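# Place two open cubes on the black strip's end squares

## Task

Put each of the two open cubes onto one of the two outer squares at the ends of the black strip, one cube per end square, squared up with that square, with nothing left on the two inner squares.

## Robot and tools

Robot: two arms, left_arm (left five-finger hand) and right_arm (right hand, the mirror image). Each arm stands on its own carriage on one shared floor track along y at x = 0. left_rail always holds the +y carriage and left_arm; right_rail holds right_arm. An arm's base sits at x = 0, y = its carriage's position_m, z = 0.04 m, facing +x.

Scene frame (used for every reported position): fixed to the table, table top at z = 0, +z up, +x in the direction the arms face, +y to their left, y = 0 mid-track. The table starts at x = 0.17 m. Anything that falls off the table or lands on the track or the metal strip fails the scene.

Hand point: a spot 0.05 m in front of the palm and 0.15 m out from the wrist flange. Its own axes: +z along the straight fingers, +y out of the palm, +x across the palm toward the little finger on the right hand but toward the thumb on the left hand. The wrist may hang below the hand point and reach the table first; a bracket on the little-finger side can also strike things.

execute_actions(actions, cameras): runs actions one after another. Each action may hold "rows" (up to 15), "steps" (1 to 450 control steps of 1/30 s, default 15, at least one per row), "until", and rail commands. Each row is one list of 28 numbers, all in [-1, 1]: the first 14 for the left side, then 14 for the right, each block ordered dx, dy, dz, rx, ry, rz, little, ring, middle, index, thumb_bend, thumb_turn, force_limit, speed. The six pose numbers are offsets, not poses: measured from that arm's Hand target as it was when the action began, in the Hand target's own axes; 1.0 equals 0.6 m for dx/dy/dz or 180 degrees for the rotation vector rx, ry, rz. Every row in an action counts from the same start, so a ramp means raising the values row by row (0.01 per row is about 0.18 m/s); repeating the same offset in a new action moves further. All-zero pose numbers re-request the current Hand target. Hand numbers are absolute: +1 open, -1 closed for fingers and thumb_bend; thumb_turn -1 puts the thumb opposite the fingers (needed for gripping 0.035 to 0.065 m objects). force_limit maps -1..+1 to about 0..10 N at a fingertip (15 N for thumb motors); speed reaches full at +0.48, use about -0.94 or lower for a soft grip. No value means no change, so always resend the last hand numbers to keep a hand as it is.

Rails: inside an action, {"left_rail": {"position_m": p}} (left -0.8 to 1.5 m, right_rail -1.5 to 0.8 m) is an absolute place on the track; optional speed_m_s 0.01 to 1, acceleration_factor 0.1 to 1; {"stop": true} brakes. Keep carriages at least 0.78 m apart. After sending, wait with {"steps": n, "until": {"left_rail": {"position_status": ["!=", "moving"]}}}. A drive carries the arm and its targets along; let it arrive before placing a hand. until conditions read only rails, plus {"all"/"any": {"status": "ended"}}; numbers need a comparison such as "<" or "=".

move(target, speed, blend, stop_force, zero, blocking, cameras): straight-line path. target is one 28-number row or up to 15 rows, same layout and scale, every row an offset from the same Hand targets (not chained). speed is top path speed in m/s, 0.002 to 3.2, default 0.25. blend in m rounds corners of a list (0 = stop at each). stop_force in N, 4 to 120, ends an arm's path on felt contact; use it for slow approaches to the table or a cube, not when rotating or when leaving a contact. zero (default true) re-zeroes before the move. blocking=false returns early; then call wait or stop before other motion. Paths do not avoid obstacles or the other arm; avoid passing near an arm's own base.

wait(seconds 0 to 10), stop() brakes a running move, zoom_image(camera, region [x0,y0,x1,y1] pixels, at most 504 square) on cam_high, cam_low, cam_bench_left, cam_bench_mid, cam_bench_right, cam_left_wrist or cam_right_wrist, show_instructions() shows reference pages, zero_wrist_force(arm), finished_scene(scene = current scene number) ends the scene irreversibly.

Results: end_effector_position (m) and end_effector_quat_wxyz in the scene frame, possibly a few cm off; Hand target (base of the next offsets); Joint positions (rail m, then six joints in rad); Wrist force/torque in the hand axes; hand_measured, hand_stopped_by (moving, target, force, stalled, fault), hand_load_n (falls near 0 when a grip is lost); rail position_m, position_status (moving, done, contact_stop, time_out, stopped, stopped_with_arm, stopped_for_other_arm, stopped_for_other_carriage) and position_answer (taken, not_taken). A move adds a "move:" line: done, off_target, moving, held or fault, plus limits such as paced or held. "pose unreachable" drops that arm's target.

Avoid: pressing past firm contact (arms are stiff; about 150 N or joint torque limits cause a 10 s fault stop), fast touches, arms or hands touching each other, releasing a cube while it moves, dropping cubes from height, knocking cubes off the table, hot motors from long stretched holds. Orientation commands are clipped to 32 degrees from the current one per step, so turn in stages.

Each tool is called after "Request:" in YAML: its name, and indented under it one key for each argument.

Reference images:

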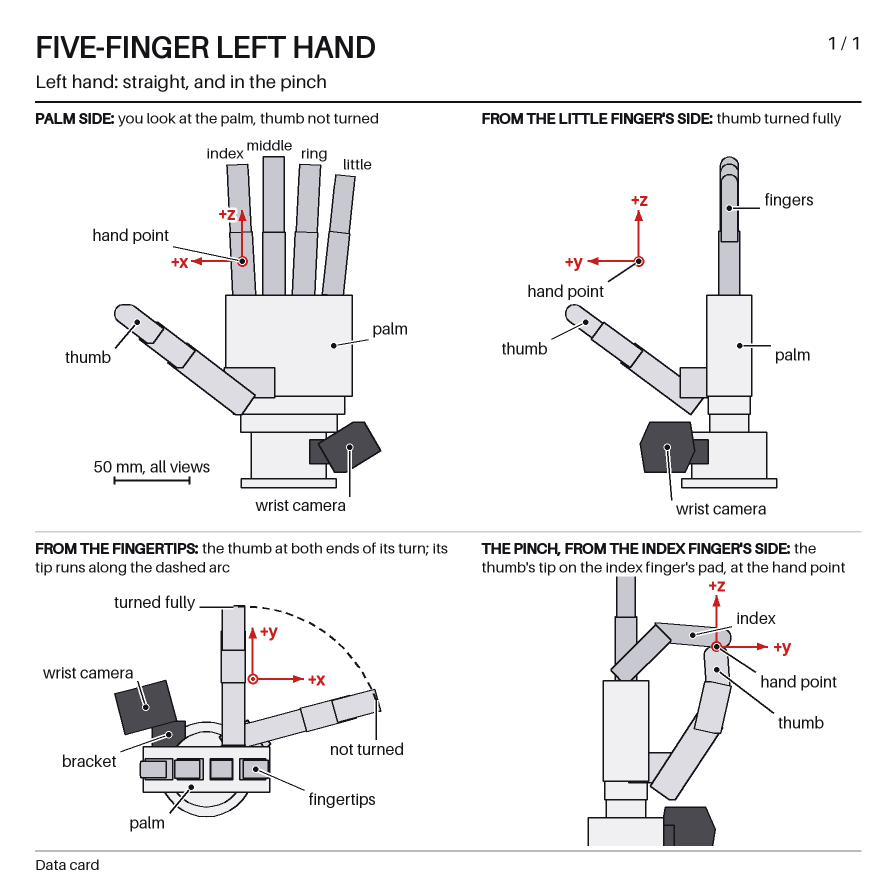

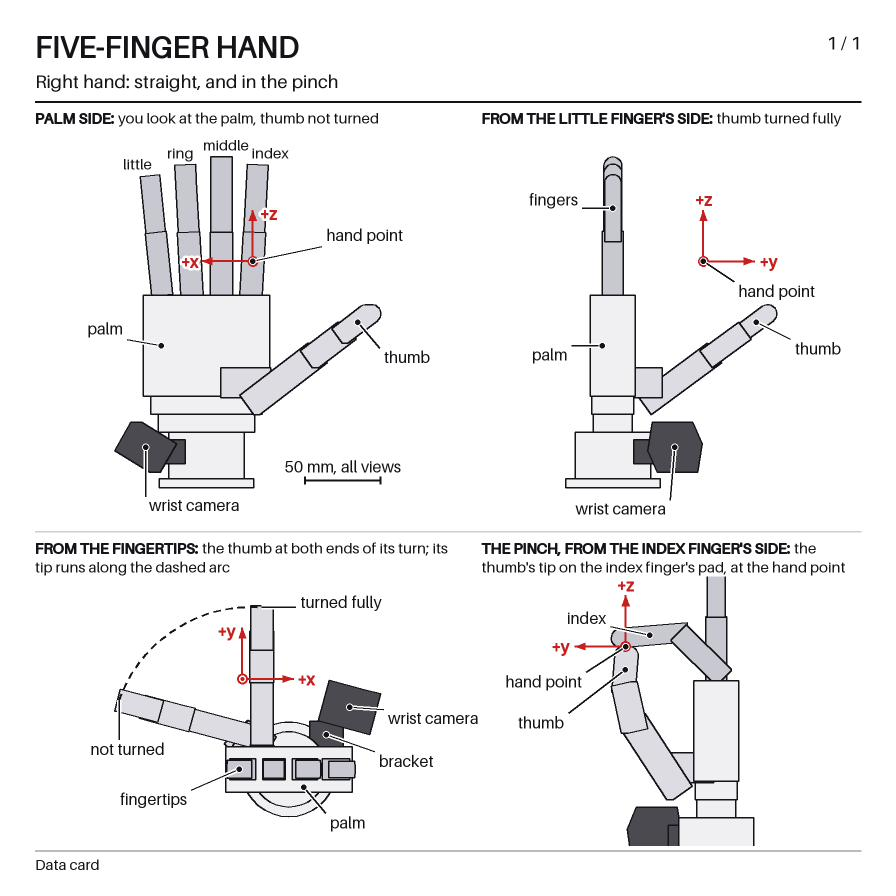

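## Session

Request:
execute_actions:
  actions: []
  cameras: ["cam_high","cam_bench_mid","cam_low","cam_right_wrist"]

Request:
zoom_image:
  camera: "cam_bench_mid"
  region: [230, 235, 450, 345]

Scene clock: 0.00 s.
left_arm: end_effector_position=(+0.3860, +1.2405, +0.6206) hand_measured=(+1.000, +1.000, +1.000, +1.000, +1.000, +1.000) hand_load_n=(+0.0, +0.0, +0.0, +0.0, +0.0, +0.0) hand_stopped_by=(target, target, target, target, target, target) hand_force_limit=0.00 hand_speed=-0.80 end_effector_quat_wxyz=(+0.000, +1.000, +0.000, +0.000) | right_arm: end_effector_position=(+0.3860, -1.1000, +0.6206) hand_measured=(+1.000, +1.000, +1.000, +1.000, +1.000, +1.000) hand_load_n=(+0.0, +0.0, +0.0, +0.0, +0.0, +0.0) hand_stopped_by=(target, target, target, target, target, target) hand_force_limit=0.00 hand_speed=-0.80 end_effector_quat_wxyz=(+0.000, +0.000, +1.000, +0.000)
Joint positions: left_arm=[1.222 -0.28 -1.782 1.662 1.69 1.571 1.29] | right_arm=[-1.239 -0.281 -1.782 1.662 1.69 1.571 -1.851]
Joint velocities: within noise
Joint torques (N m): no reading
Wrist force (N): no reading
Wrist torque (N m): no reading
Wrist force, peak (N): no reading
Hand target: left_arm +0.3860, +1.2405, +0.6206; +0.000, +1.000, +0.000, +0.000 | right_arm +0.3860, -1.1000, +0.6206; +0.000, +0.000, +1.000, +0.000
left_rail: position_m=1.222 position_status=done
right_rail: position_m=-1.239 position_status=done
Images, in order (width x height): cam_high 672x504, cam_low 672x504, cam_bench_mid 672x504, cam_right_wrist 616x616.

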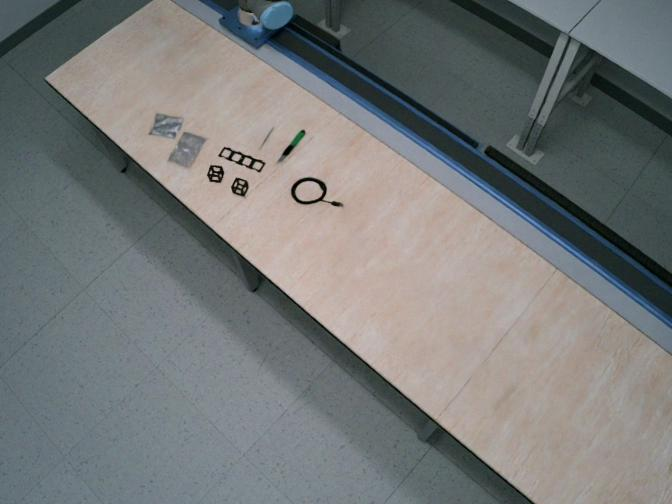

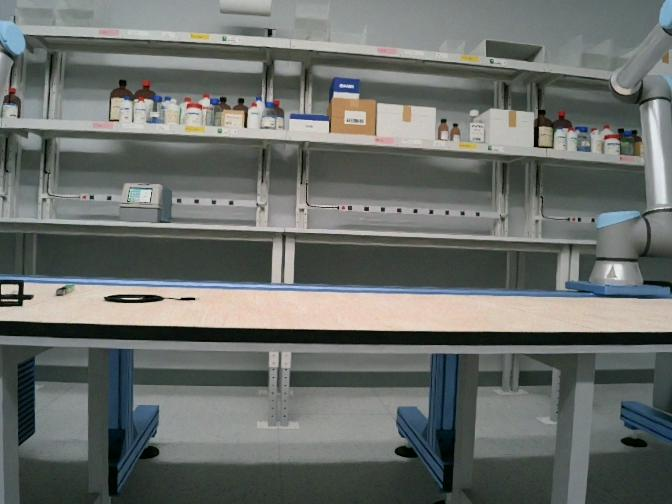

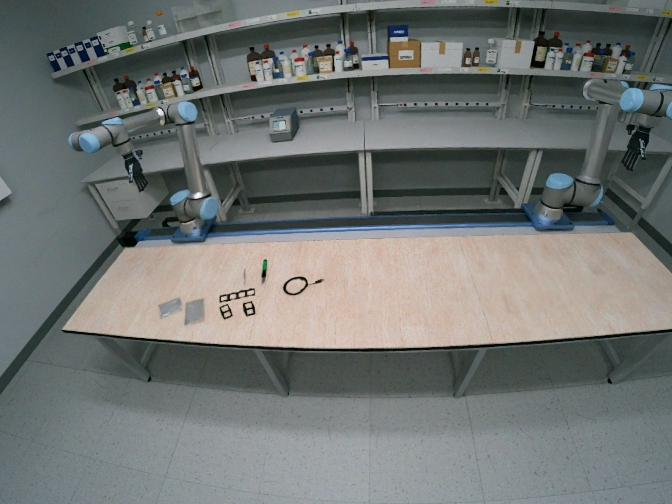

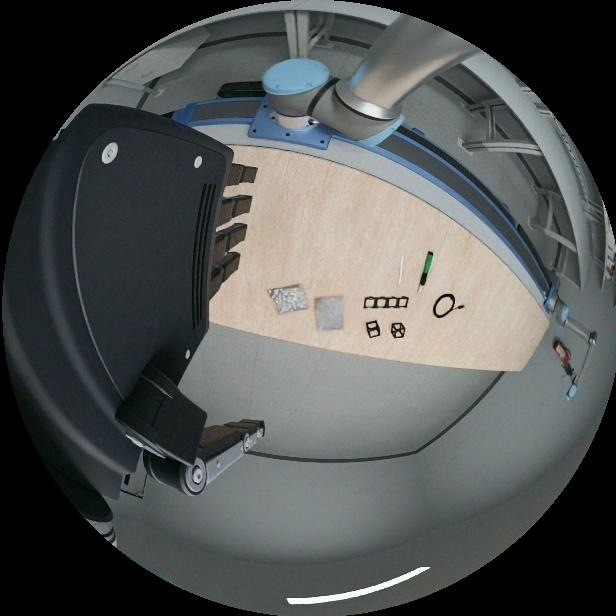

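Scaled by 2.291.

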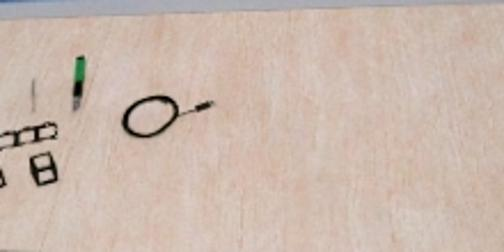

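Request:
execute_actions:
  actions:
    - {"right_rail":{"position_m":-1.0},"steps":120,"until":{"right_rail":{"position_status":["!=","moving"]}}}

Request:
move:
  target: [0,0,0,0,0,0,1,1,1,1,1,1,0,-0.8,-0.3733,0.2517,0.6177,0.2298,-0.2298,-0.4609,1,1,0.45,0.45,0.8,-1,0,0]
  speed: 0.35
  cameras: ["cam_right_wrist"]

Request:
zoom_image:
  camera: "cam_right_wrist"
  region: [290, 170, 490, 370]

Scene clock: 29.27 s.
left_arm: end_effector_position=(+0.3860, +1.2405, +0.6206) hand_measured=(+1.000, +1.000, +1.000, +1.000, +1.000, +1.000) hand_load_n=(+0.0, +0.0, +0.0, +0.0, +0.0, +0.0) hand_stopped_by=(target, target, target, target, target, target) hand_force_limit=0.00 hand_speed=-0.80 end_effector_quat_wxyz=(+0.000, +1.000, +0.000, +0.000) | right_arm: end_effector_position=(+0.3860, -0.8609, +0.6206) hand_measured=(+1.000, +1.000, +1.000, +1.000, +1.000, +1.000) hand_load_n=(+0.0, +0.0, +0.0, +0.0, +0.0, +0.0) hand_stopped_by=(target, target, target, target, target, target) hand_force_limit=0.00 hand_speed=-0.80 end_effector_quat_wxyz=(+0.000, +0.000, +1.000, +0.000)
Joint positions: left_arm=[1.222 -0.28 -1.782 1.662 1.69 1.571 1.29] | right_arm=[-1 -0.281 -1.782 1.662 1.69 1.571 -1.851]
Joint torques (N m): left_arm=[1.91 -20.26 -36.62 4.07 -0.42 0.08] | right_arm=[0.98 -17.65 -34.97 3.97 -0.19 -0.63]
Wrist force (N): left_arm=[-0.3 -0.2 -0.1] | right_arm=[0.0 0.0 -0.1]
Wrist torque (N m): left_arm=[-0.03 0.04 -0.01] | right_arm=[-0.01 0.00 -0.01]
Wrist force, peak (N): left_arm=[0.1 0.4 -0.5] | right_arm=[0.1 -1.8 0.2]
Hand target: left_arm +0.3860, +1.2405, +0.6206; +0.000, +1.000, +0.000, +0.000 | right_arm +0.3860, -0.8609, +0.6206; +0.000, +0.000, +1.000, +0.000
left_rail: position_m=1.222 position_status=done
right_rail: position_m=-1.000 position_status=done

Scene clock: 32.50 s.
left_arm: end_effector_position=(+0.3860, +1.2405, +0.6206) hand_measured=(+1.000, +1.000, +1.000, +1.000, +1.000, +1.000) hand_load_n=(+0.0, +0.0, +0.0, +0.0, +0.0, +0.0) hand_stopped_by=(target, target, target, target, target, target) hand_force_limit=0.00 hand_speed=-0.80 end_effector_quat_wxyz=(+0.000, +1.000, +0.000, +0.000) | right_arm: end_effector_position=(+0.6099, -0.7099, +0.2501) hand_measured=(+1.000, +1.000, +0.450, +0.450, +0.800, -1.000) hand_load_n=(+0.0, +0.0, +0.0, +0.0, +0.0, +0.0) hand_stopped_by=(target, target, target, target, target, target) hand_force_limit=0.00 hand_speed=0.00 end_effector_quat_wxyz=(-0.316, +0.633, -0.633, +0.316)
Joint positions: left_arm=[1.222 -0.28 -1.782 1.662 1.69 1.571 1.29] | right_arm=[-1 0.187 -1.494 2.001 0.147 1.72 -3.028]
Joint torques (N m): left_arm=[0.68 -20.21 -35.78 4.12 -0.43 0.01] | right_arm=[-14.86 -21.19 -25.52 -1.19 -1.9 -3.74]
Wrist force (N): left_arm=[0.0 0.2 -0.1] | right_arm=[0.0 0.6 0.5]
Wrist torque (N m): left_arm=[0.03 0.00 0.00] | right_arm=[0.29 0.00 0.38]
Wrist force, peak (N): left_arm=[-0.1 0.1 -0.5] | right_arm=[-0.4 0.9 1.6]
Hand target: left_arm +0.3860, +1.2405, +0.6206; +0.000, +1.000, +0.000, +0.000 | right_arm +0.6100, -0.7099, +0.2500; -0.316, +0.633, -0.633, +0.316
Off the commanded pose: left_arm 0.000 m, 0 deg | right_arm 0.000 m, 0 deg.
left_rail: position_m=1.222 position_status=done
right_rail: position_m=-1.000 position_status=done
move: done
Images, in order (width x height): cam_right_wrist 616x616.

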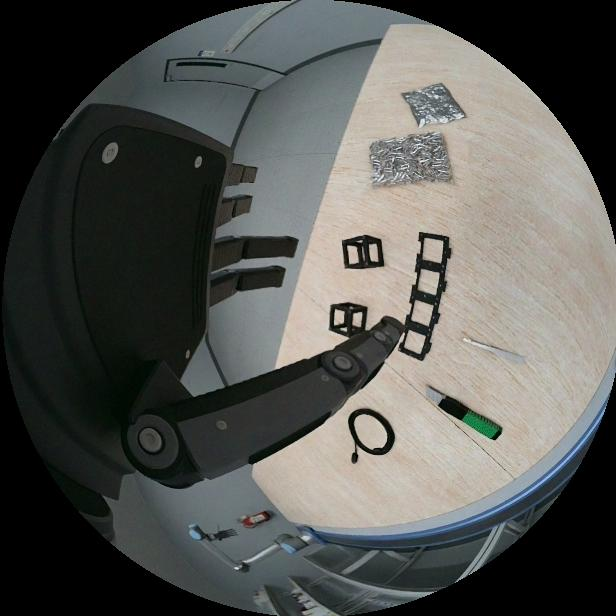

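Scaled by 2.520 from the camera's 616x616 image, which has a finer 880x880 frame.

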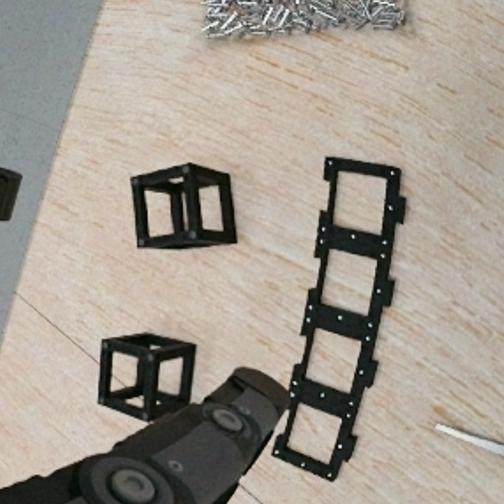

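Request:
execute_actions:
  actions:
    - {"right_rail":{"position_m":-1.15},"steps":120,"until":{"right_rail":{"position_status":["!=","moving"]}}}

Request:
move:
  target: [0,0,0,0,0,0,1,1,1,1,1,1,0,-0.8,-0.2838,-0.0018,0.2933,0,-0.1305,-0.0983,1,1,0.45,0.45,0.8,-1,0,0]
  speed: 0.3
  cameras: ["cam_right_wrist"]

Request:
zoom_image:
  camera: "cam_right_wrist"
  region: [350, 220, 470, 340]

Scene clock: 125.27 s.
left_arm: end_effector_position=(+0.3860, +1.2405, +0.6206) hand_measured=(+1.000, +1.000, +1.000, +1.000, +1.000, +1.000) hand_load_n=(+0.0, +0.0, +0.0, +0.0, +0.0, +0.0) hand_stopped_by=(target, target, target, target, target, target) hand_force_limit=0.00 hand_speed=-0.80 end_effector_quat_wxyz=(+0.000, +1.000, +0.000, +0.000) | right_arm: end_effector_position=(+0.6100, -0.8599, +0.2500) hand_measured=(+1.000, +1.000, +0.450, +0.450, +0.800, -1.000) hand_load_n=(+0.0, +0.0, +0.0, +0.0, +0.0, +0.5) hand_stopped_by=(target, target, target, target, target, target) hand_force_limit=0.00 hand_speed=0.00 end_effector_quat_wxyz=(-0.316, +0.633, -0.633, +0.316)
Joint positions: left_arm=[1.222 -0.28 -1.782 1.662 1.69 1.571 1.29] | right_arm=[-1.15 0.187 -1.494 2.002 0.147 1.72 -3.028]
Joint torques (N m): left_arm=[1.2 -20.74 -36.18 4.13 -0.49 0.09] | right_arm=[-4.11 -26 -27.95 -1.68 -1.07 -3.85]
Wrist force (N): left_arm=[-0.2 -0.1 0.1] | right_arm=[0.0 0.4 0.3]
Wrist torque (N m): left_arm=[-0.03 0.03 0.00] | right_arm=[0.27 0.01 0.37]
Wrist force, peak (N): left_arm=[-0.2 -0.2 -0.4] | right_arm=[-1.1 0.9 0.5]
Hand target: left_arm +0.3860, +1.2405, +0.6206; +0.000, +1.000, +0.000, +0.000 | right_arm +0.6100, -0.8599, +0.2500; -0.316, +0.633, -0.633, +0.316
Off the commanded pose: left_arm 0.000 m, 0 deg | right_arm 0.000 m, 0 deg.
left_rail: position_m=1.222 position_status=done
right_rail: position_m=-1.150 position_status=done

Scene clock: 126.80 s.
left_arm: end_effector_position=(+0.3860, +1.2405, +0.6206) hand_measured=(+1.000, +1.000, +1.000, +1.000, +1.000, +1.000) hand_load_n=(+0.0, +0.0, +0.0, +0.0, +0.0, -0.5) hand_stopped_by=(target, target, target, target, target, target) hand_force_limit=0.00 hand_speed=-0.80 end_effector_quat_wxyz=(+0.000, +1.000, +0.000, +0.000) | right_arm: end_effector_position=(+0.7510, -0.6897, +0.1450) hand_measured=(+1.000, +1.000, +0.450, +0.450, +0.800, -1.000) hand_load_n=(+0.0, +0.0, +0.0, +0.0, +0.0, +0.0) hand_stopped_by=(target, target, target, target, target, target) hand_force_limit=0.00 hand_speed=0.00 end_effector_quat_wxyz=(-0.385, +0.773, -0.451, +0.225)
Joint positions: left_arm=[1.222 -0.28 -1.782 1.662 1.69 1.571 1.29] | right_arm=[-1.15 0.265 -1.097 1.686 0.072 1.373 -3.293]
Joint torques (N m): left_arm=[2.49 -20.53 -36.56 4.16 -0.57 0.24] | right_arm=[18.77 -50.15 -40.43 2.57 -2.91 -4.56]
Wrist force (N): left_arm=[0.0 0.2 -0.1] | right_arm=[0.3 -0.1 0.9]
Wrist torque (N m): left_arm=[0.03 0.00 0.00] | right_arm=[0.07 -0.01 0.32]
Wrist force, peak (N): left_arm=[-0.3 0.3 -0.3] | right_arm=[-0.3 0.0 2.5]
Hand target: left_arm +0.3860, +1.2405, +0.6206; +0.000, +1.000, +0.000, +0.000 | right_arm +0.7511, -0.6896, +0.1450; -0.385, +0.773, -0.451, +0.225
Off the commanded pose: left_arm 0.000 m, 0 deg | right_arm 0.000 m, 0 deg.
left_rail: position_m=1.222 position_status=done
right_rail: position_m=-1.150 position_status=done
move: done
Images, in order (width x height): cam_right_wrist 616x616.

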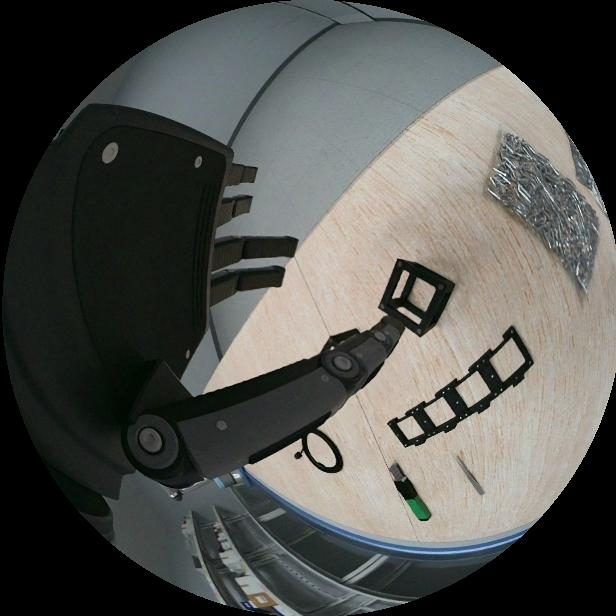

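Scaled by 4.200 from the camera's 616x616 image, which has a finer 880x880 frame.

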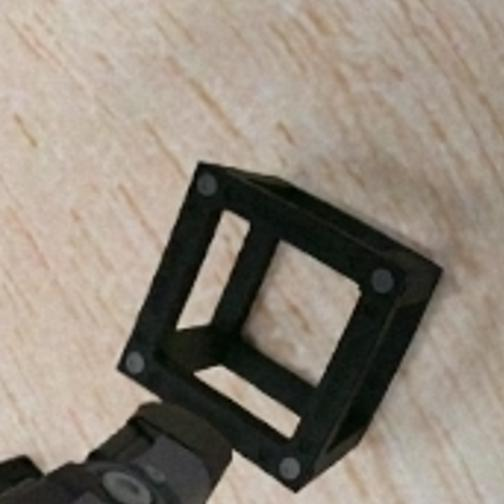

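Request:
move:
  target:
    - [0,0,0,0,0,0,1,1,1,1,1,1,0,-0.8,-0.0015,0.009,-0.0118,0,-0.0093,-0.007,1,1,0.45,0.45,0.8,-1,0,0]
    - [0,0,0,0,0,0,1,1,1,1,1,1,0,-0.8,-0.0015,0.1461,0.0915,0,-0.0093,-0.007,1,1,0.45,0.45,0.8,-1,0,0]
  speed: 0.12
  blend: [0.002,0]

Request:
execute_actions:
  actions:
    - {"rows":[[0,0,0,0,0,0,1,1,1,1,1,1,0,-0.8,0,0,0,0,0,0,1,1,-0.3,-0.3,0.8,-1,-0.5,-0.9]],"steps":75}
  cameras: ["cam_right_wrist"]

Request:
zoom_image:
  camera: "cam_right_wrist"
  region: [265, 235, 425, 395]

Scene clock: 147.30 s.
left_arm: end_effector_position=(+0.3860, +1.2405, +0.6206) hand_measured=(+1.000, +1.000, +1.000, +1.000, +1.000, +1.000) hand_load_n=(+0.0, +0.0, +0.0, +0.0, +0.0, +0.0) hand_stopped_by=(target, target, target, target, target, target) hand_force_limit=0.00 hand_speed=-0.80 end_effector_quat_wxyz=(+0.000, +1.000, +0.000, +0.000) | right_arm: end_effector_position=(+0.7430, -0.6932, +0.0421) hand_measured=(+1.000, +1.000, +0.450, +0.450, +0.800, -1.000) hand_load_n=(+0.0, +0.0, +0.0, -0.5, +0.0, +0.0) hand_stopped_by=(target, target, target, target, target, target) hand_force_limit=0.00 hand_speed=0.00 end_effector_quat_wxyz=(-0.389, +0.781, -0.437, +0.218)
Joint positions: left_arm=[1.222 -0.28 -1.782 1.662 1.69 1.571 1.29] | right_arm=[-1.15 0.254 -1 1.754 -0.087 1.336 -3.323]
Joint torques (N m): left_arm=[1.28 -20.07 -36.27 4.19 -0.64 0.29] | right_arm=[5.23 -52.48 -21.5 -2.39 -0.41 0.7]
Wrist force (N): left_arm=[0.0 0.1 -0.2] | right_arm=[1.0 0.2 0.7]
Wrist torque (N m): left_arm=[0.01 0.00 0.00] | right_arm=[0.17 -0.14 0.37]
Wrist force, peak (N): left_arm=[0.1 0.2 -0.4] | right_arm=[0.5 0.8 1.4]
Hand target: left_arm +0.3860, +1.2405, +0.6206; +0.000, +1.000, +0.000, +0.000 | right_arm +0.7429, -0.6932, +0.0419; -0.389, +0.781, -0.437, +0.218
Off the commanded pose: left_arm 0.000 m, 0 deg | right_arm 0.000 m, 0 deg.
left_rail: position_m=1.222 position_status=done
right_rail: position_m=-1.150 position_status=done
move: done

Scene clock: 150.00 s.
left_arm: end_effector_position=(+0.3860, +1.2405, +0.6206) hand_measured=(+1.000, +1.000, +1.000, +1.000, +1.000, +1.000) hand_load_n=(-0.5, +0.0, +0.0, +0.0, -0.5, +0.0) hand_stopped_by=(target, target, target, target, target, target) hand_force_limit=0.00 hand_speed=-0.80 end_effector_quat_wxyz=(+0.000, +1.000, +0.000, +0.000) | right_arm: end_effector_position=(+0.7429, -0.6932, +0.0419) hand_measured=(+1.000, +1.000, -0.090, -0.014, +0.800, -1.000) hand_load_n=(+0.0, +0.0, +2.5, +1.5, +3.0, +1.0) hand_stopped_by=(target, target, force, force, target, target) hand_force_limit=-0.50 hand_speed=-0.90 end_effector_quat_wxyz=(-0.389, +0.781, -0.437, +0.218)
Joint positions: left_arm=[1.222 -0.28 -1.782 1.662 1.69 1.571 1.29] | right_arm=[-1.15 0.254 -1 1.754 -0.087 1.336 -3.323]
Joint torques (N m): left_arm=[1.55 -21.86 -36.46 4.13 -0.77 0.28] | right_arm=[20.15 -53.06 -22.27 -1.21 1.14 1.76]
Wrist force (N): left_arm=[0.1 -0.1 -0.1] | right_arm=[0.6 0.2 0.7]
Wrist torque (N m): left_arm=[-0.02 -0.01 0.01] | right_arm=[0.16 -0.10 0.35]
Wrist force, peak (N): left_arm=[-0.2 0.4 -0.2] | right_arm=[0.7 0.2 1.3]
Hand target: left_arm +0.3860, +1.2405, +0.6206; +0.000, +1.000, +0.000, +0.000 | right_arm +0.7429, -0.6932, +0.0419; -0.389, +0.781, -0.437, +0.218
Off the commanded pose: left_arm 0.000 m, 0 deg | right_arm 0.000 m, 0 deg.
left_rail: position_m=1.222 position_status=done
right_rail: position_m=-1.150 position_status=done
Images, in order (width x height): cam_right_wrist 616x616.

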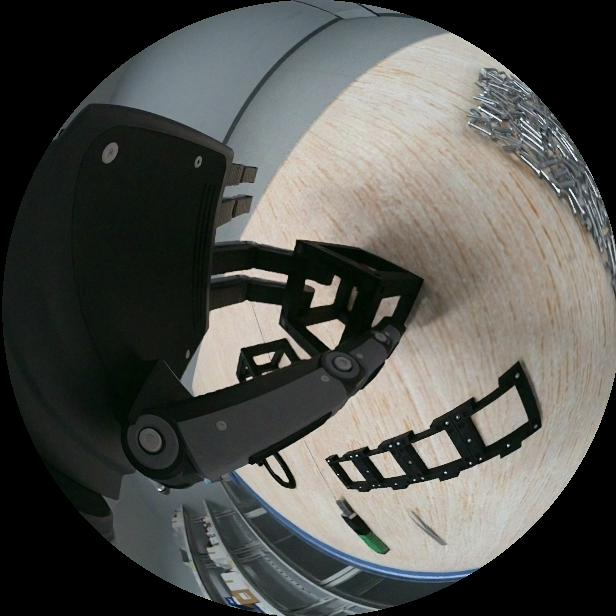

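Scaled by 3.150 from the camera's 616x616 image, which has a finer 880x880 frame.

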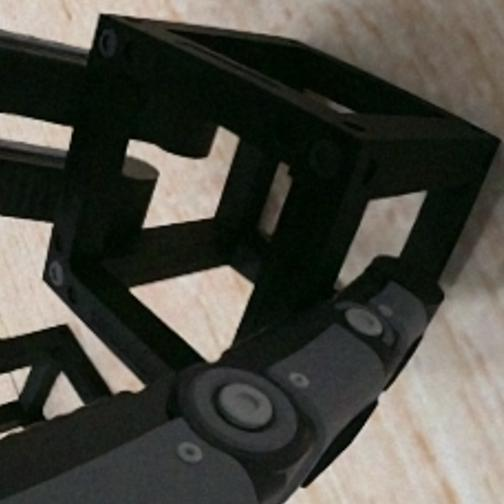

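Request:
move:
  target:
    - [0,0,0,0,0,0,1,1,1,1,1,1,0,-0.8,0,-0.0799,-0.0602,0,0,0,1,1,-0.3,-0.3,0.8,-1,-0.5,-0.9]
    - [0,0,0,0,0,0,1,1,1,1,1,1,0,-0.8,0.0148,-0.016,-0.1448,0,0.079,0.0595,1,1,-0.3,-0.3,0.8,-1,-0.5,-0.9]
  speed: 0.1
  blend: [0.01,0]
  cameras: ["cam_right_wrist"]

Request:
zoom_image:
  camera: "cam_right_wrist"
  region: [400, 240, 520, 360]

Request:
zoom_image:
  camera: "cam_right_wrist"
  region: [260, 200, 560, 500]

Scene clock: 170.87 s.
left_arm: end_effector_position=(+0.3860, +1.2405, +0.6206) hand_measured=(+1.000, +1.000, +1.000, +1.000, +1.000, +1.000) hand_load_n=(+0.0, +0.0, +0.0, +0.5, +0.0, +0.0) hand_stopped_by=(target, target, target, target, target, target) hand_force_limit=0.00 hand_speed=-0.80 end_effector_quat_wxyz=(+0.000, +1.000, +0.000, +0.000) | right_arm: end_effector_position=(+0.6934, -0.7340, +0.1019) hand_measured=(+1.000, +1.000, -0.090, -0.014, +0.800, -1.000) hand_load_n=(+0.0, +0.0, +2.5, +1.5, +3.0, +1.0) hand_stopped_by=(target, target, force, force, target, target) hand_force_limit=-0.50 hand_speed=-0.90 end_effector_quat_wxyz=(-0.351, +0.704, -0.553, +0.276)
Joint positions: left_arm=[1.222 -0.28 -1.782 1.662 1.69 1.571 1.29] | right_arm=[-1.15 0.297 -1.156 1.871 -0.069 1.617 -3.107]
Joint torques (N m): left_arm=[0.28 -21.19 -35.85 4.18 -0.68 0.2] | right_arm=[18.06 -75.89 -22.64 -2.18 1.16 4]
Wrist force (N): left_arm=[-0.2 0.2 -0.2] | right_arm=[0.3 0.3 1.6]
Wrist torque (N m): left_arm=[0.04 0.02 -0.01] | right_arm=[0.11 -0.02 0.04]
Wrist force, peak (N): left_arm=[-0.5 0.0 -0.5] | right_arm=[0.4 1.5 1.9]
Hand target: left_arm +0.3860, +1.2405, +0.6206; +0.000, +1.000, +0.000, +0.000 | right_arm +0.6934, -0.7340, +0.1019; -0.351, +0.704, -0.553, +0.276
Off the commanded pose: left_arm 0.000 m, 0 deg | right_arm 0.000 m, 0 deg.
left_rail: position_m=1.222 position_status=done
right_rail: position_m=-1.150 position_status=done
move: done
Images, in order (width x height): cam_right_wrist 616x616.

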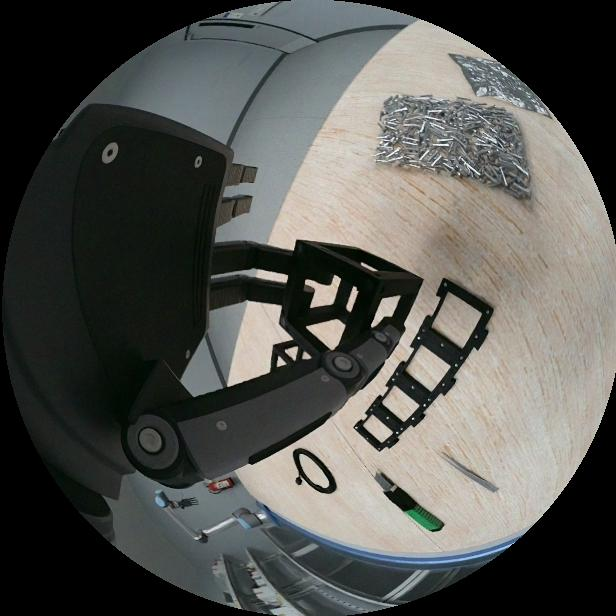

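Scaled by 4.200 from the camera's 616x616 image, which has a finer 880x880 frame.

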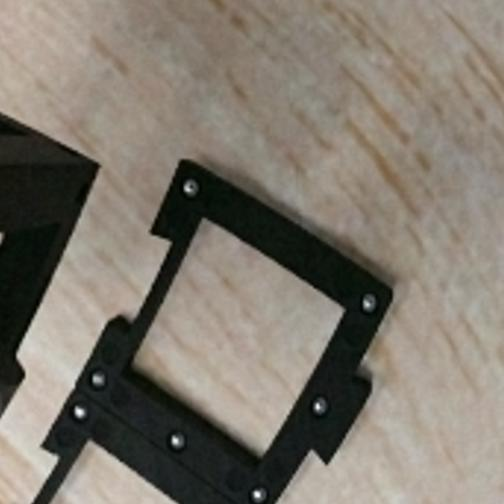

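Scaled by 1.680 from the camera's 616x616 image, which has a finer 880x880 frame.

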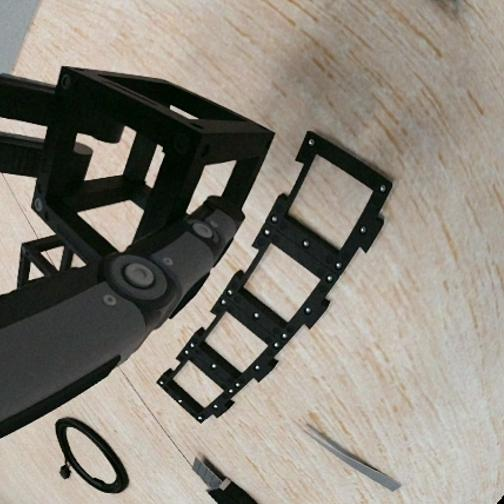

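Request:
move:
  target:
    - [0,0,0,0,0,0,1,1,1,1,1,1,0,-0.8,0.0067,0.0502,-0.0666,0,0.0018,0.0013,1,1,-0.3,-0.3,0.8,-1,-0.5,-0.9]
    - [0,0,0,0,0,0,1,1,1,1,1,1,0,-0.8,0.0067,0.1114,-0.0205,0,0.0018,0.0013,1,1,-0.3,-0.3,0.8,-1,-0.5,-0.9]
  speed: 0.1
  blend: [0.01,0]
  cameras: ["cam_right_wrist"]

Request:
zoom_image:
  camera: "cam_right_wrist"
  region: [330, 210, 450, 330]

Scene clock: 197.87 s.
left_arm: end_effector_position=(+0.3860, +1.2405, +0.6206) hand_measured=(+1.000, +1.000, +1.000, +1.000, +1.000, +1.000) hand_load_n=(+0.0, +0.0, +0.0, +0.0, +0.0, +0.0) hand_stopped_by=(target, target, target, target, target, target) hand_force_limit=0.00 hand_speed=-0.80 end_effector_quat_wxyz=(+0.000, +1.000, +0.000, +0.000) | right_arm: end_effector_position=(+0.6457, -0.7498, +0.0560) hand_measured=(+1.000, +1.000, -0.090, -0.014, +0.800, -1.000) hand_load_n=(+0.0, +0.0, +2.0, +1.5, +3.0, +1.0) hand_stopped_by=(target, target, force, force, target, target) hand_force_limit=-0.50 hand_speed=-0.90 end_effector_quat_wxyz=(-0.350, +0.702, -0.555, +0.277)
Joint positions: left_arm=[1.222 -0.28 -1.782 1.662 1.69 1.571 1.29] | right_arm=[-1.15 0.298 -1.163 1.995 -0.185 1.623 -3.103]
Joint torques (N m): left_arm=[2.52 -22.1 -36.43 4.2 -0.81 0.19] | right_arm=[-14.01 -39.55 -18.77 -1.95 2.3 3.36]
Wrist force (N): left_arm=[0.2 0.2 0.0] | right_arm=[0.3 0.5 1.0]
Wrist torque (N m): left_arm=[0.02 -0.02 0.00] | right_arm=[0.20 -0.04 0.07]
Wrist force, peak (N): left_arm=[-0.5 0.1 -0.4] | right_arm=[0.1 -0.1 2.3]
Hand target: left_arm +0.3860, +1.2405, +0.6206; +0.000, +1.000, +0.000, +0.000 | right_arm +0.6457, -0.7498, +0.0559; -0.350, +0.702, -0.555, +0.277
Off the commanded pose: left_arm 0.000 m, 0 deg | right_arm 0.000 m, 0 deg.
left_rail: position_m=1.222 position_status=done
right_rail: position_m=-1.150 position_status=done
move: done
Images, in order (width x height): cam_right_wrist 616x616.

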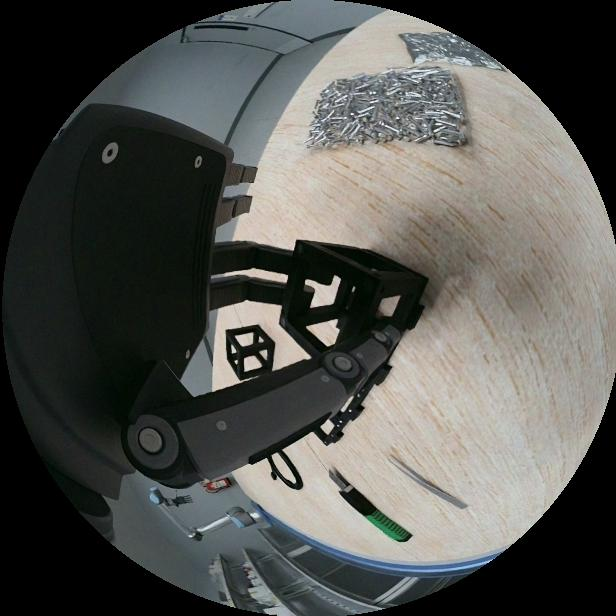

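Scaled by 4.200 from the camera's 616x616 image, which has a finer 880x880 frame.

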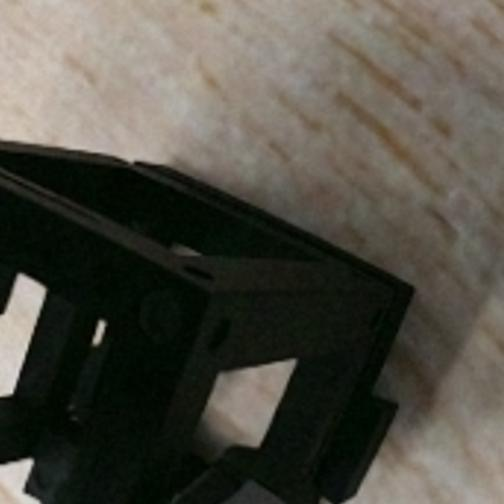

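Request:
move:
  target: [0,0,0,0,0,0,1,1,1,1,1,1,0,-0.8,0.0017,0.0106,0.0059,0,0,0,1,1,-0.3,-0.3,0.8,-1,-0.5,-0.9]
  speed: 0.03
  cameras: ["cam_right_wrist"]

Request:
zoom_image:
  camera: "cam_right_wrist"
  region: [330, 210, 450, 330]

Scene clock: 213.83 s.
left_arm: end_effector_position=(+0.3860, +1.2405, +0.6206) hand_measured=(+1.000, +1.000, +1.000, +1.000, +1.000, +1.000) hand_load_n=(+0.0, +0.0, +0.0, +0.0, +0.0, +0.0) hand_stopped_by=(target, target, target, target, target, target) hand_force_limit=0.00 hand_speed=-0.80 end_effector_quat_wxyz=(+0.000, +1.000, +0.000, +0.000) | right_arm: end_effector_position=(+0.6450, -0.7510, +0.0488) hand_measured=(+1.000, +1.000, -0.090, -0.014, +0.800, -1.000) hand_load_n=(+0.0, +0.0, +0.0, +1.5, +1.5, -0.5) hand_stopped_by=(target, target, force, force, target, target) hand_force_limit=-0.50 hand_speed=-0.90 end_effector_quat_wxyz=(-0.350, +0.702, -0.555, +0.277)
Joint positions: left_arm=[1.222 -0.28 -1.782 1.662 1.69 1.571 1.29] | right_arm=[-1.15 0.296 -1.155 2 -0.199 1.622 -3.104]
Joint torques (N m): left_arm=[2.65 -22.73 -35.93 4.18 -0.95 0.2] | right_arm=[-12.58 -35.17 -17.23 -1.76 -2.31 -3.7]
Wrist force (N): left_arm=[0.0 0.1 -0.1] | right_arm=[0.6 -0.7 -0.4]
Wrist torque (N m): left_arm=[0.02 -0.01 0.00] | right_arm=[0.20 -0.07 0.31]
Wrist force, peak (N): left_arm=[-0.3 0.0 -0.5] | right_arm=[0.7 0.6 1.5]
Hand target: left_arm +0.3860, +1.2405, +0.6206; +0.000, +1.000, +0.000, +0.000 | right_arm +0.6450, -0.7510, +0.0487; -0.350, +0.702, -0.555, +0.277
Off the commanded pose: left_arm 0.000 m, 0 deg | right_arm 0.000 m, 0 deg.
left_rail: position_m=1.222 position_status=done
right_rail: position_m=-1.150 position_status=done
move: done
Images, in order (width x height): cam_right_wrist 616x616.

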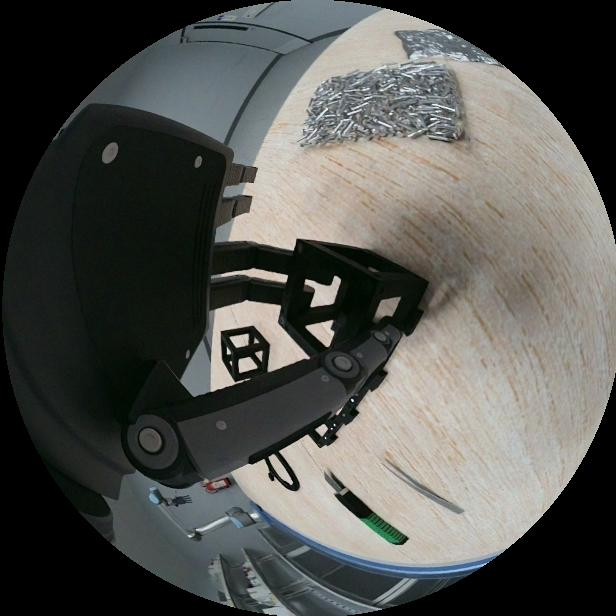

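Scaled by 4.200 from the camera's 616x616 image, which has a finer 880x880 frame.

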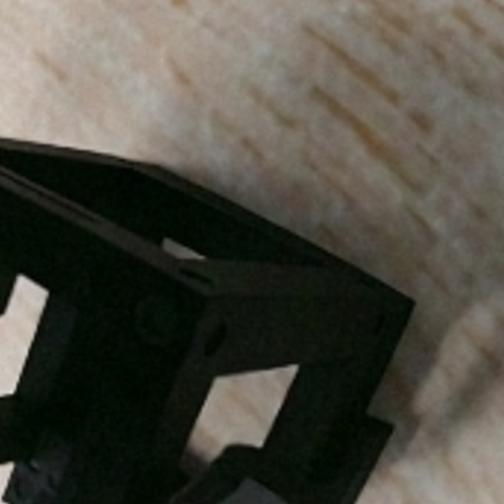

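Request:
execute_actions:
  actions:
    - {"rows":[[0,0,0,0,0,0,1,1,1,1,1,1,0,-0.8,0,0,0,0,0,0,1,1,0.45,0.45,0.8,-1,0,-0.8]],"steps":45}
    - {"rows":[[0,0,0,0,0,0,1,1,1,1,1,1,0,-0.8,0,0,0,0,0,0,1,1,0.45,0.45,1,-1,0,-0.8]],"steps":25}

Request:
move:
  target:
    - [0,0,0,0,0,0,1,1,1,1,1,1,0,-0.8,0,-0.1598,-0.1204,0,0,0,1,1,0.45,0.45,1,-1,0,-0.8]
    - [0,0,0,0,0,0,1,1,1,1,1,1,0,-0.8,-0.2697,-0.2538,0.0703,0,-0.0457,-0.0344,1,1,0.45,0.45,0.8,-1,0,0]
  speed: [0.1,0.25]
  blend: [0.02,0]
  cameras: ["cam_right_wrist","cam_high"]

Request:
zoom_image:
  camera: "cam_right_wrist"
  region: [350, 220, 470, 340]

Request:
zoom_image:
  camera: "cam_right_wrist"
  region: [360, 170, 580, 390]

Request:
zoom_image:
  camera: "cam_high"
  region: [190, 120, 300, 210]

Scene clock: 233.67 s.
left_arm: end_effector_position=(+0.3860, +1.2405, +0.6206) hand_measured=(+1.000, +1.000, +1.000, +1.000, +1.000, +1.000) hand_load_n=(+0.0, +0.0, +0.0, +0.0, +0.0, +0.0) hand_stopped_by=(target, target, target, target, target, target) hand_force_limit=0.00 hand_speed=-0.80 end_effector_quat_wxyz=(+0.000, +1.000, +0.000, +0.000) | right_arm: end_effector_position=(+0.6450, -0.7510, +0.0487) hand_measured=(+1.000, +1.000, +0.450, +0.450, +1.000, -1.000) hand_load_n=(+0.0, +0.0, +0.0, +0.0, +0.0, +0.0) hand_stopped_by=(target, target, target, target, target, target) hand_force_limit=0.00 hand_speed=-0.80 end_effector_quat_wxyz=(-0.350, +0.702, -0.555, +0.277)
Joint positions: left_arm=[1.222 -0.28 -1.782 1.662 1.69 1.571 1.29] | right_arm=[-1.15 0.296 -1.154 2.001 -0.199 1.622 -3.104]
Joint torques (N m): left_arm=[1.46 -23.14 -35.73 4.29 -0.94 0.11] | right_arm=[-12.58 -50.95 -23 -0.33 -2.27 -3.64]
Wrist force (N): left_arm=[-0.1 -0.1 -0.1] | right_arm=[0.7 -0.2 0.8]
Wrist torque (N m): left_arm=[-0.02 0.01 0.00] | right_arm=[0.14 -0.11 0.32]
Wrist force, peak (N): left_arm=[-0.5 -0.1 -0.2] | right_arm=[1.0 -1.1 -0.6]
Hand target: left_arm +0.3860, +1.2405, +0.6206; +0.000, +1.000, +0.000, +0.000 | right_arm +0.6450, -0.7510, +0.0487; -0.350, +0.702, -0.555, +0.277
Off the commanded pose: left_arm 0.000 m, 0 deg | right_arm 0.000 m, 0 deg.
left_rail: position_m=1.222 position_status=done
right_rail: position_m=-1.150 position_status=done

Scene clock: 236.80 s.
left_arm: end_effector_position=(+0.3860, +1.2405, +0.6206) hand_measured=(+1.000, +1.000, +1.000, +1.000, +1.000, +1.000) hand_load_n=(+0.0, +0.0, +0.0, +0.0, +0.0, +0.0) hand_stopped_by=(target, target, target, target, target, target) hand_force_limit=0.00 hand_speed=-0.80 end_effector_quat_wxyz=(+0.000, +1.000, +0.000, +0.000) | right_arm: end_effector_position=(+0.7296, -0.5646, +0.1449) hand_measured=(+1.000, +1.000, +0.450, +0.450, +0.800, -1.000) hand_load_n=(+0.0, +0.0, +0.0, +0.0, +0.0, +0.0) hand_stopped_by=(target, target, target, target, target, target) hand_force_limit=0.00 hand_speed=0.00 end_effector_quat_wxyz=(-0.373, +0.749, -0.490, +0.244)
Joint positions: left_arm=[1.222 -0.28 -1.782 1.662 1.69 1.571 1.29] | right_arm=[-1.15 0.466 -1.024 1.566 0.105 1.614 -3.11]
Joint torques (N m): left_arm=[1.07 -22.11 -36.03 4.28 -1.05 0.15] | right_arm=[17.95 -55.17 -38.79 2.46 -2.35 -4.26]
Wrist force (N): left_arm=[-0.1 -0.2 -0.3] | right_arm=[0.2 -0.5 1.2]
Wrist torque (N m): left_arm=[-0.02 0.00 0.01] | right_arm=[0.04 0.05 0.27]
Wrist force, peak (N): left_arm=[-0.1 -0.4 -0.4] | right_arm=[-0.7 -1.1 2.5]
Hand target: left_arm +0.3860, +1.2405, +0.6206; +0.000, +1.000, +0.000, +0.000 | right_arm +0.7296, -0.5646, +0.1449; -0.373, +0.749, -0.490, +0.244
Off the commanded pose: left_arm 0.000 m, 0 deg | right_arm 0.000 m, 0 deg.
left_rail: position_m=1.222 position_status=done
right_rail: position_m=-1.150 position_status=done
move: done
Images, in order (width x height): cam_high 672x504, cam_right_wrist 616x616.

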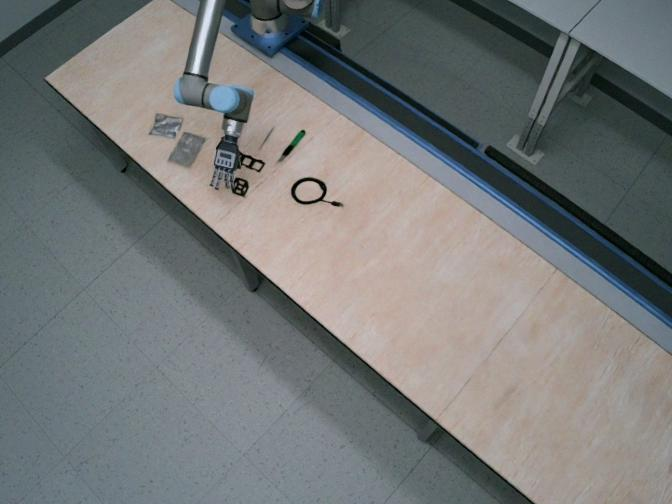

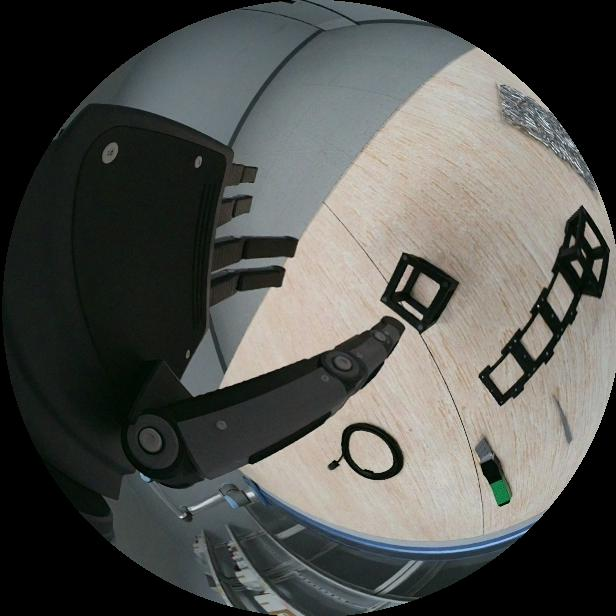

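Scaled by 4.200 from the camera's 616x616 image, which has a finer 880x880 frame.

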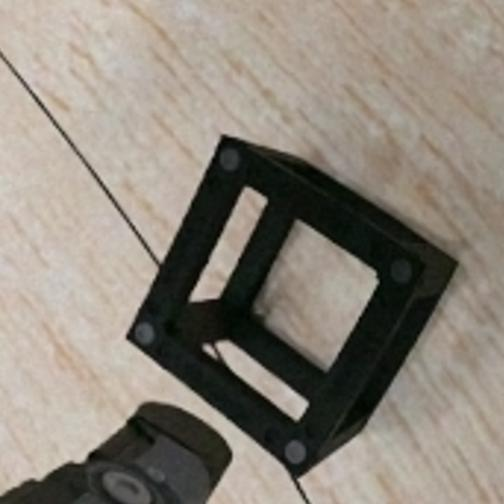

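Scaled by 2.291 from the camera's 616x616 image, which has a finer 880x880 frame.

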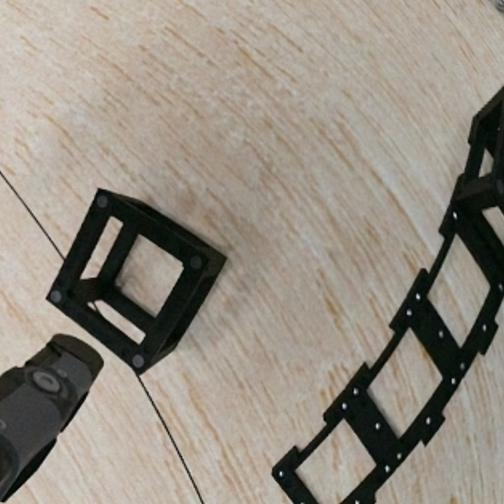

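Scaled by 4.582.

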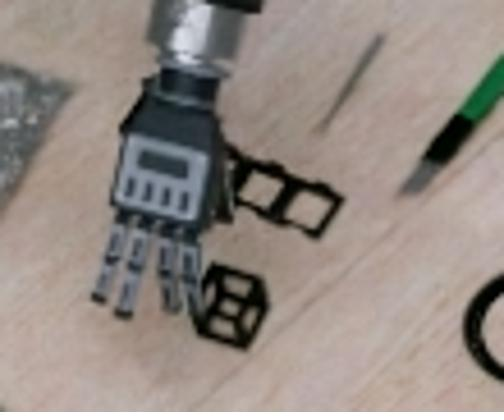

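Request:
move:
  target:
    - [0,0,0,0,0,0,1,1,1,1,1,1,0,-0.8,0.01,0.0087,-0.0115,0,0.0093,0.007,1,1,0.45,0.45,0.8,-1,0,0]
    - [0,0,0,0,0,0,1,1,1,1,1,1,0,-0.8,0.01,0.1458,0.0918,0,0.0093,0.007,1,1,0.45,0.45,0.8,-1,0,0]
  speed: 0.12
  blend: [0.002,0]

Request:
execute_actions:
  actions:
    - {"rows":[[0,0,0,0,0,0,1,1,1,1,1,1,0,-0.8,0,0,0,0,0,0,1,1,-0.3,-0.3,0.8,-1,-0.5,-0.9]],"steps":75}
  cameras: ["cam_right_wrist"]

Request:
zoom_image:
  camera: "cam_right_wrist"
  region: [265, 235, 425, 395]

Scene clock: 259.90 s.
left_arm: end_effector_position=(+0.3860, +1.2405, +0.6206) hand_measured=(+1.000, +1.000, +1.000, +1.000, +1.000, +1.000) hand_load_n=(+0.0, +0.0, +0.0, +0.0, +0.0, +0.0) hand_stopped_by=(target, target, target, target, target, target) hand_force_limit=0.00 hand_speed=-0.80 end_effector_quat_wxyz=(+0.000, +1.000, +0.000, +0.000) | right_arm: end_effector_position=(+0.7241, -0.5736, +0.0420) hand_measured=(+1.000, +1.000, +0.450, +0.450, +0.800, -1.000) hand_load_n=(-0.5, +0.0, +0.0, +0.0, +0.0, +0.0) hand_stopped_by=(target, target, target, target, target, target) hand_force_limit=0.00 hand_speed=0.00 end_effector_quat_wxyz=(-0.369, +0.740, -0.503, +0.251)
Joint positions: left_arm=[1.222 -0.28 -1.782 1.662 1.69 1.571 1.29] | right_arm=[-1.15 0.467 -0.938 1.639 -0.053 1.644 -3.087]
Joint torques (N m): left_arm=[1.18 -23.5 -35.96 4.36 -1.11 -0.1] | right_arm=[18.13 -59.59 -21.58 -1.92 1.97 3.58]
Wrist force (N): left_arm=[0.0 0.0 -0.3] | right_arm=[0.3 -0.5 1.3]
Wrist torque (N m): left_arm=[0.00 -0.01 0.00] | right_arm=[0.07 0.03 -0.04]
Wrist force, peak (N): left_arm=[-0.1 0.5 -0.4] | right_arm=[0.6 -0.7 1.8]
Hand target: left_arm +0.3860, +1.2405, +0.6206; +0.000, +1.000, +0.000, +0.000 | right_arm +0.7241, -0.5736, +0.0419; -0.369, +0.740, -0.503, +0.251
Off the commanded pose: left_arm 0.000 m, 0 deg | right_arm 0.000 m, 0 deg.
left_rail: position_m=1.222 position_status=done
right_rail: position_m=-1.150 position_status=done
move: done

Scene clock: 262.60 s.
left_arm: end_effector_position=(+0.3860, +1.2405, +0.6206) hand_measured=(+1.000, +1.000, +1.000, +1.000, +1.000, +1.000) hand_load_n=(+0.0, +0.0, +0.0, +0.0, +0.0, +0.0) hand_stopped_by=(target, target, target, target, target, target) hand_force_limit=0.00 hand_speed=-0.80 end_effector_quat_wxyz=(+0.000, +1.000, +0.000, +0.000) | right_arm: end_effector_position=(+0.7241, -0.5736, +0.0419) hand_measured=(+1.000, +1.000, -0.098, -0.014, +0.800, -1.000) hand_load_n=(-0.5, +0.0, +3.0, +1.5, +4.0, +1.0) hand_stopped_by=(target, target, force, force, target, target) hand_force_limit=-0.50 hand_speed=-0.90 end_effector_quat_wxyz=(-0.369, +0.740, -0.503, +0.251)
Joint positions: left_arm=[1.222 -0.28 -1.782 1.662 1.69 1.571 1.29] | right_arm=[-1.15 0.467 -0.938 1.639 -0.053 1.644 -3.087]
Joint torques (N m): left_arm=[2.21 -24.32 -35.43 4.49 -1.1 0.16] | right_arm=[18.71 -59.39 -23.61 -1.58 1.76 3.51]
Wrist force (N): left_arm=[0.0 -0.1 0.0] | right_arm=[-0.1 -0.6 0.9]
Wrist torque (N m): left_arm=[-0.01 0.00 0.00] | right_arm=[0.07 0.07 -0.04]
Wrist force, peak (N): left_arm=[0.0 0.0 -0.6] | right_arm=[0.1 -0.5 1.4]
Hand target: left_arm +0.3860, +1.2405, +0.6206; +0.000, +1.000, +0.000, +0.000 | right_arm +0.7241, -0.5736, +0.0419; -0.369, +0.740, -0.503, +0.251
Off the commanded pose: left_arm 0.000 m, 0 deg | right_arm 0.000 m, 0 deg.
left_rail: position_m=1.222 position_status=done
right_rail: position_m=-1.150 position_status=done
Images, in order (width x height): cam_right_wrist 616x616.

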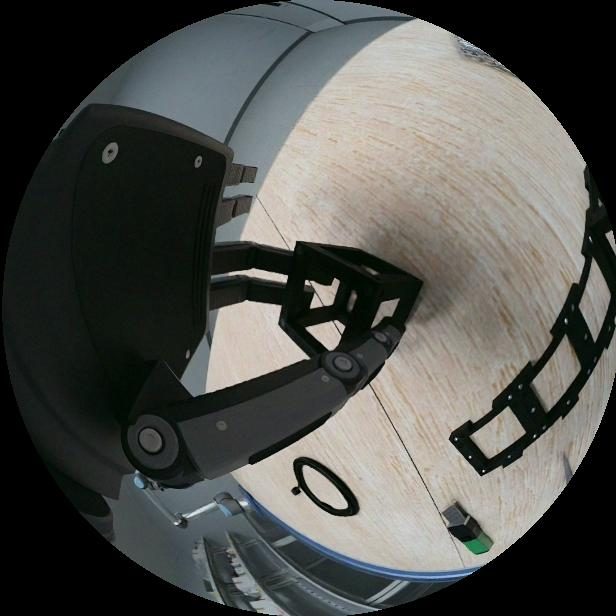

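Scaled by 3.150 from the camera's 616x616 image, which has a finer 880x880 frame.

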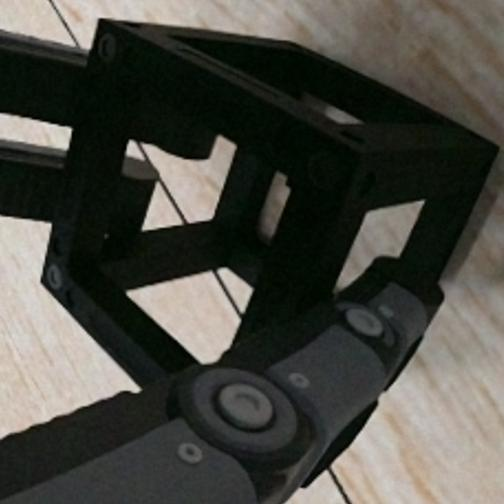

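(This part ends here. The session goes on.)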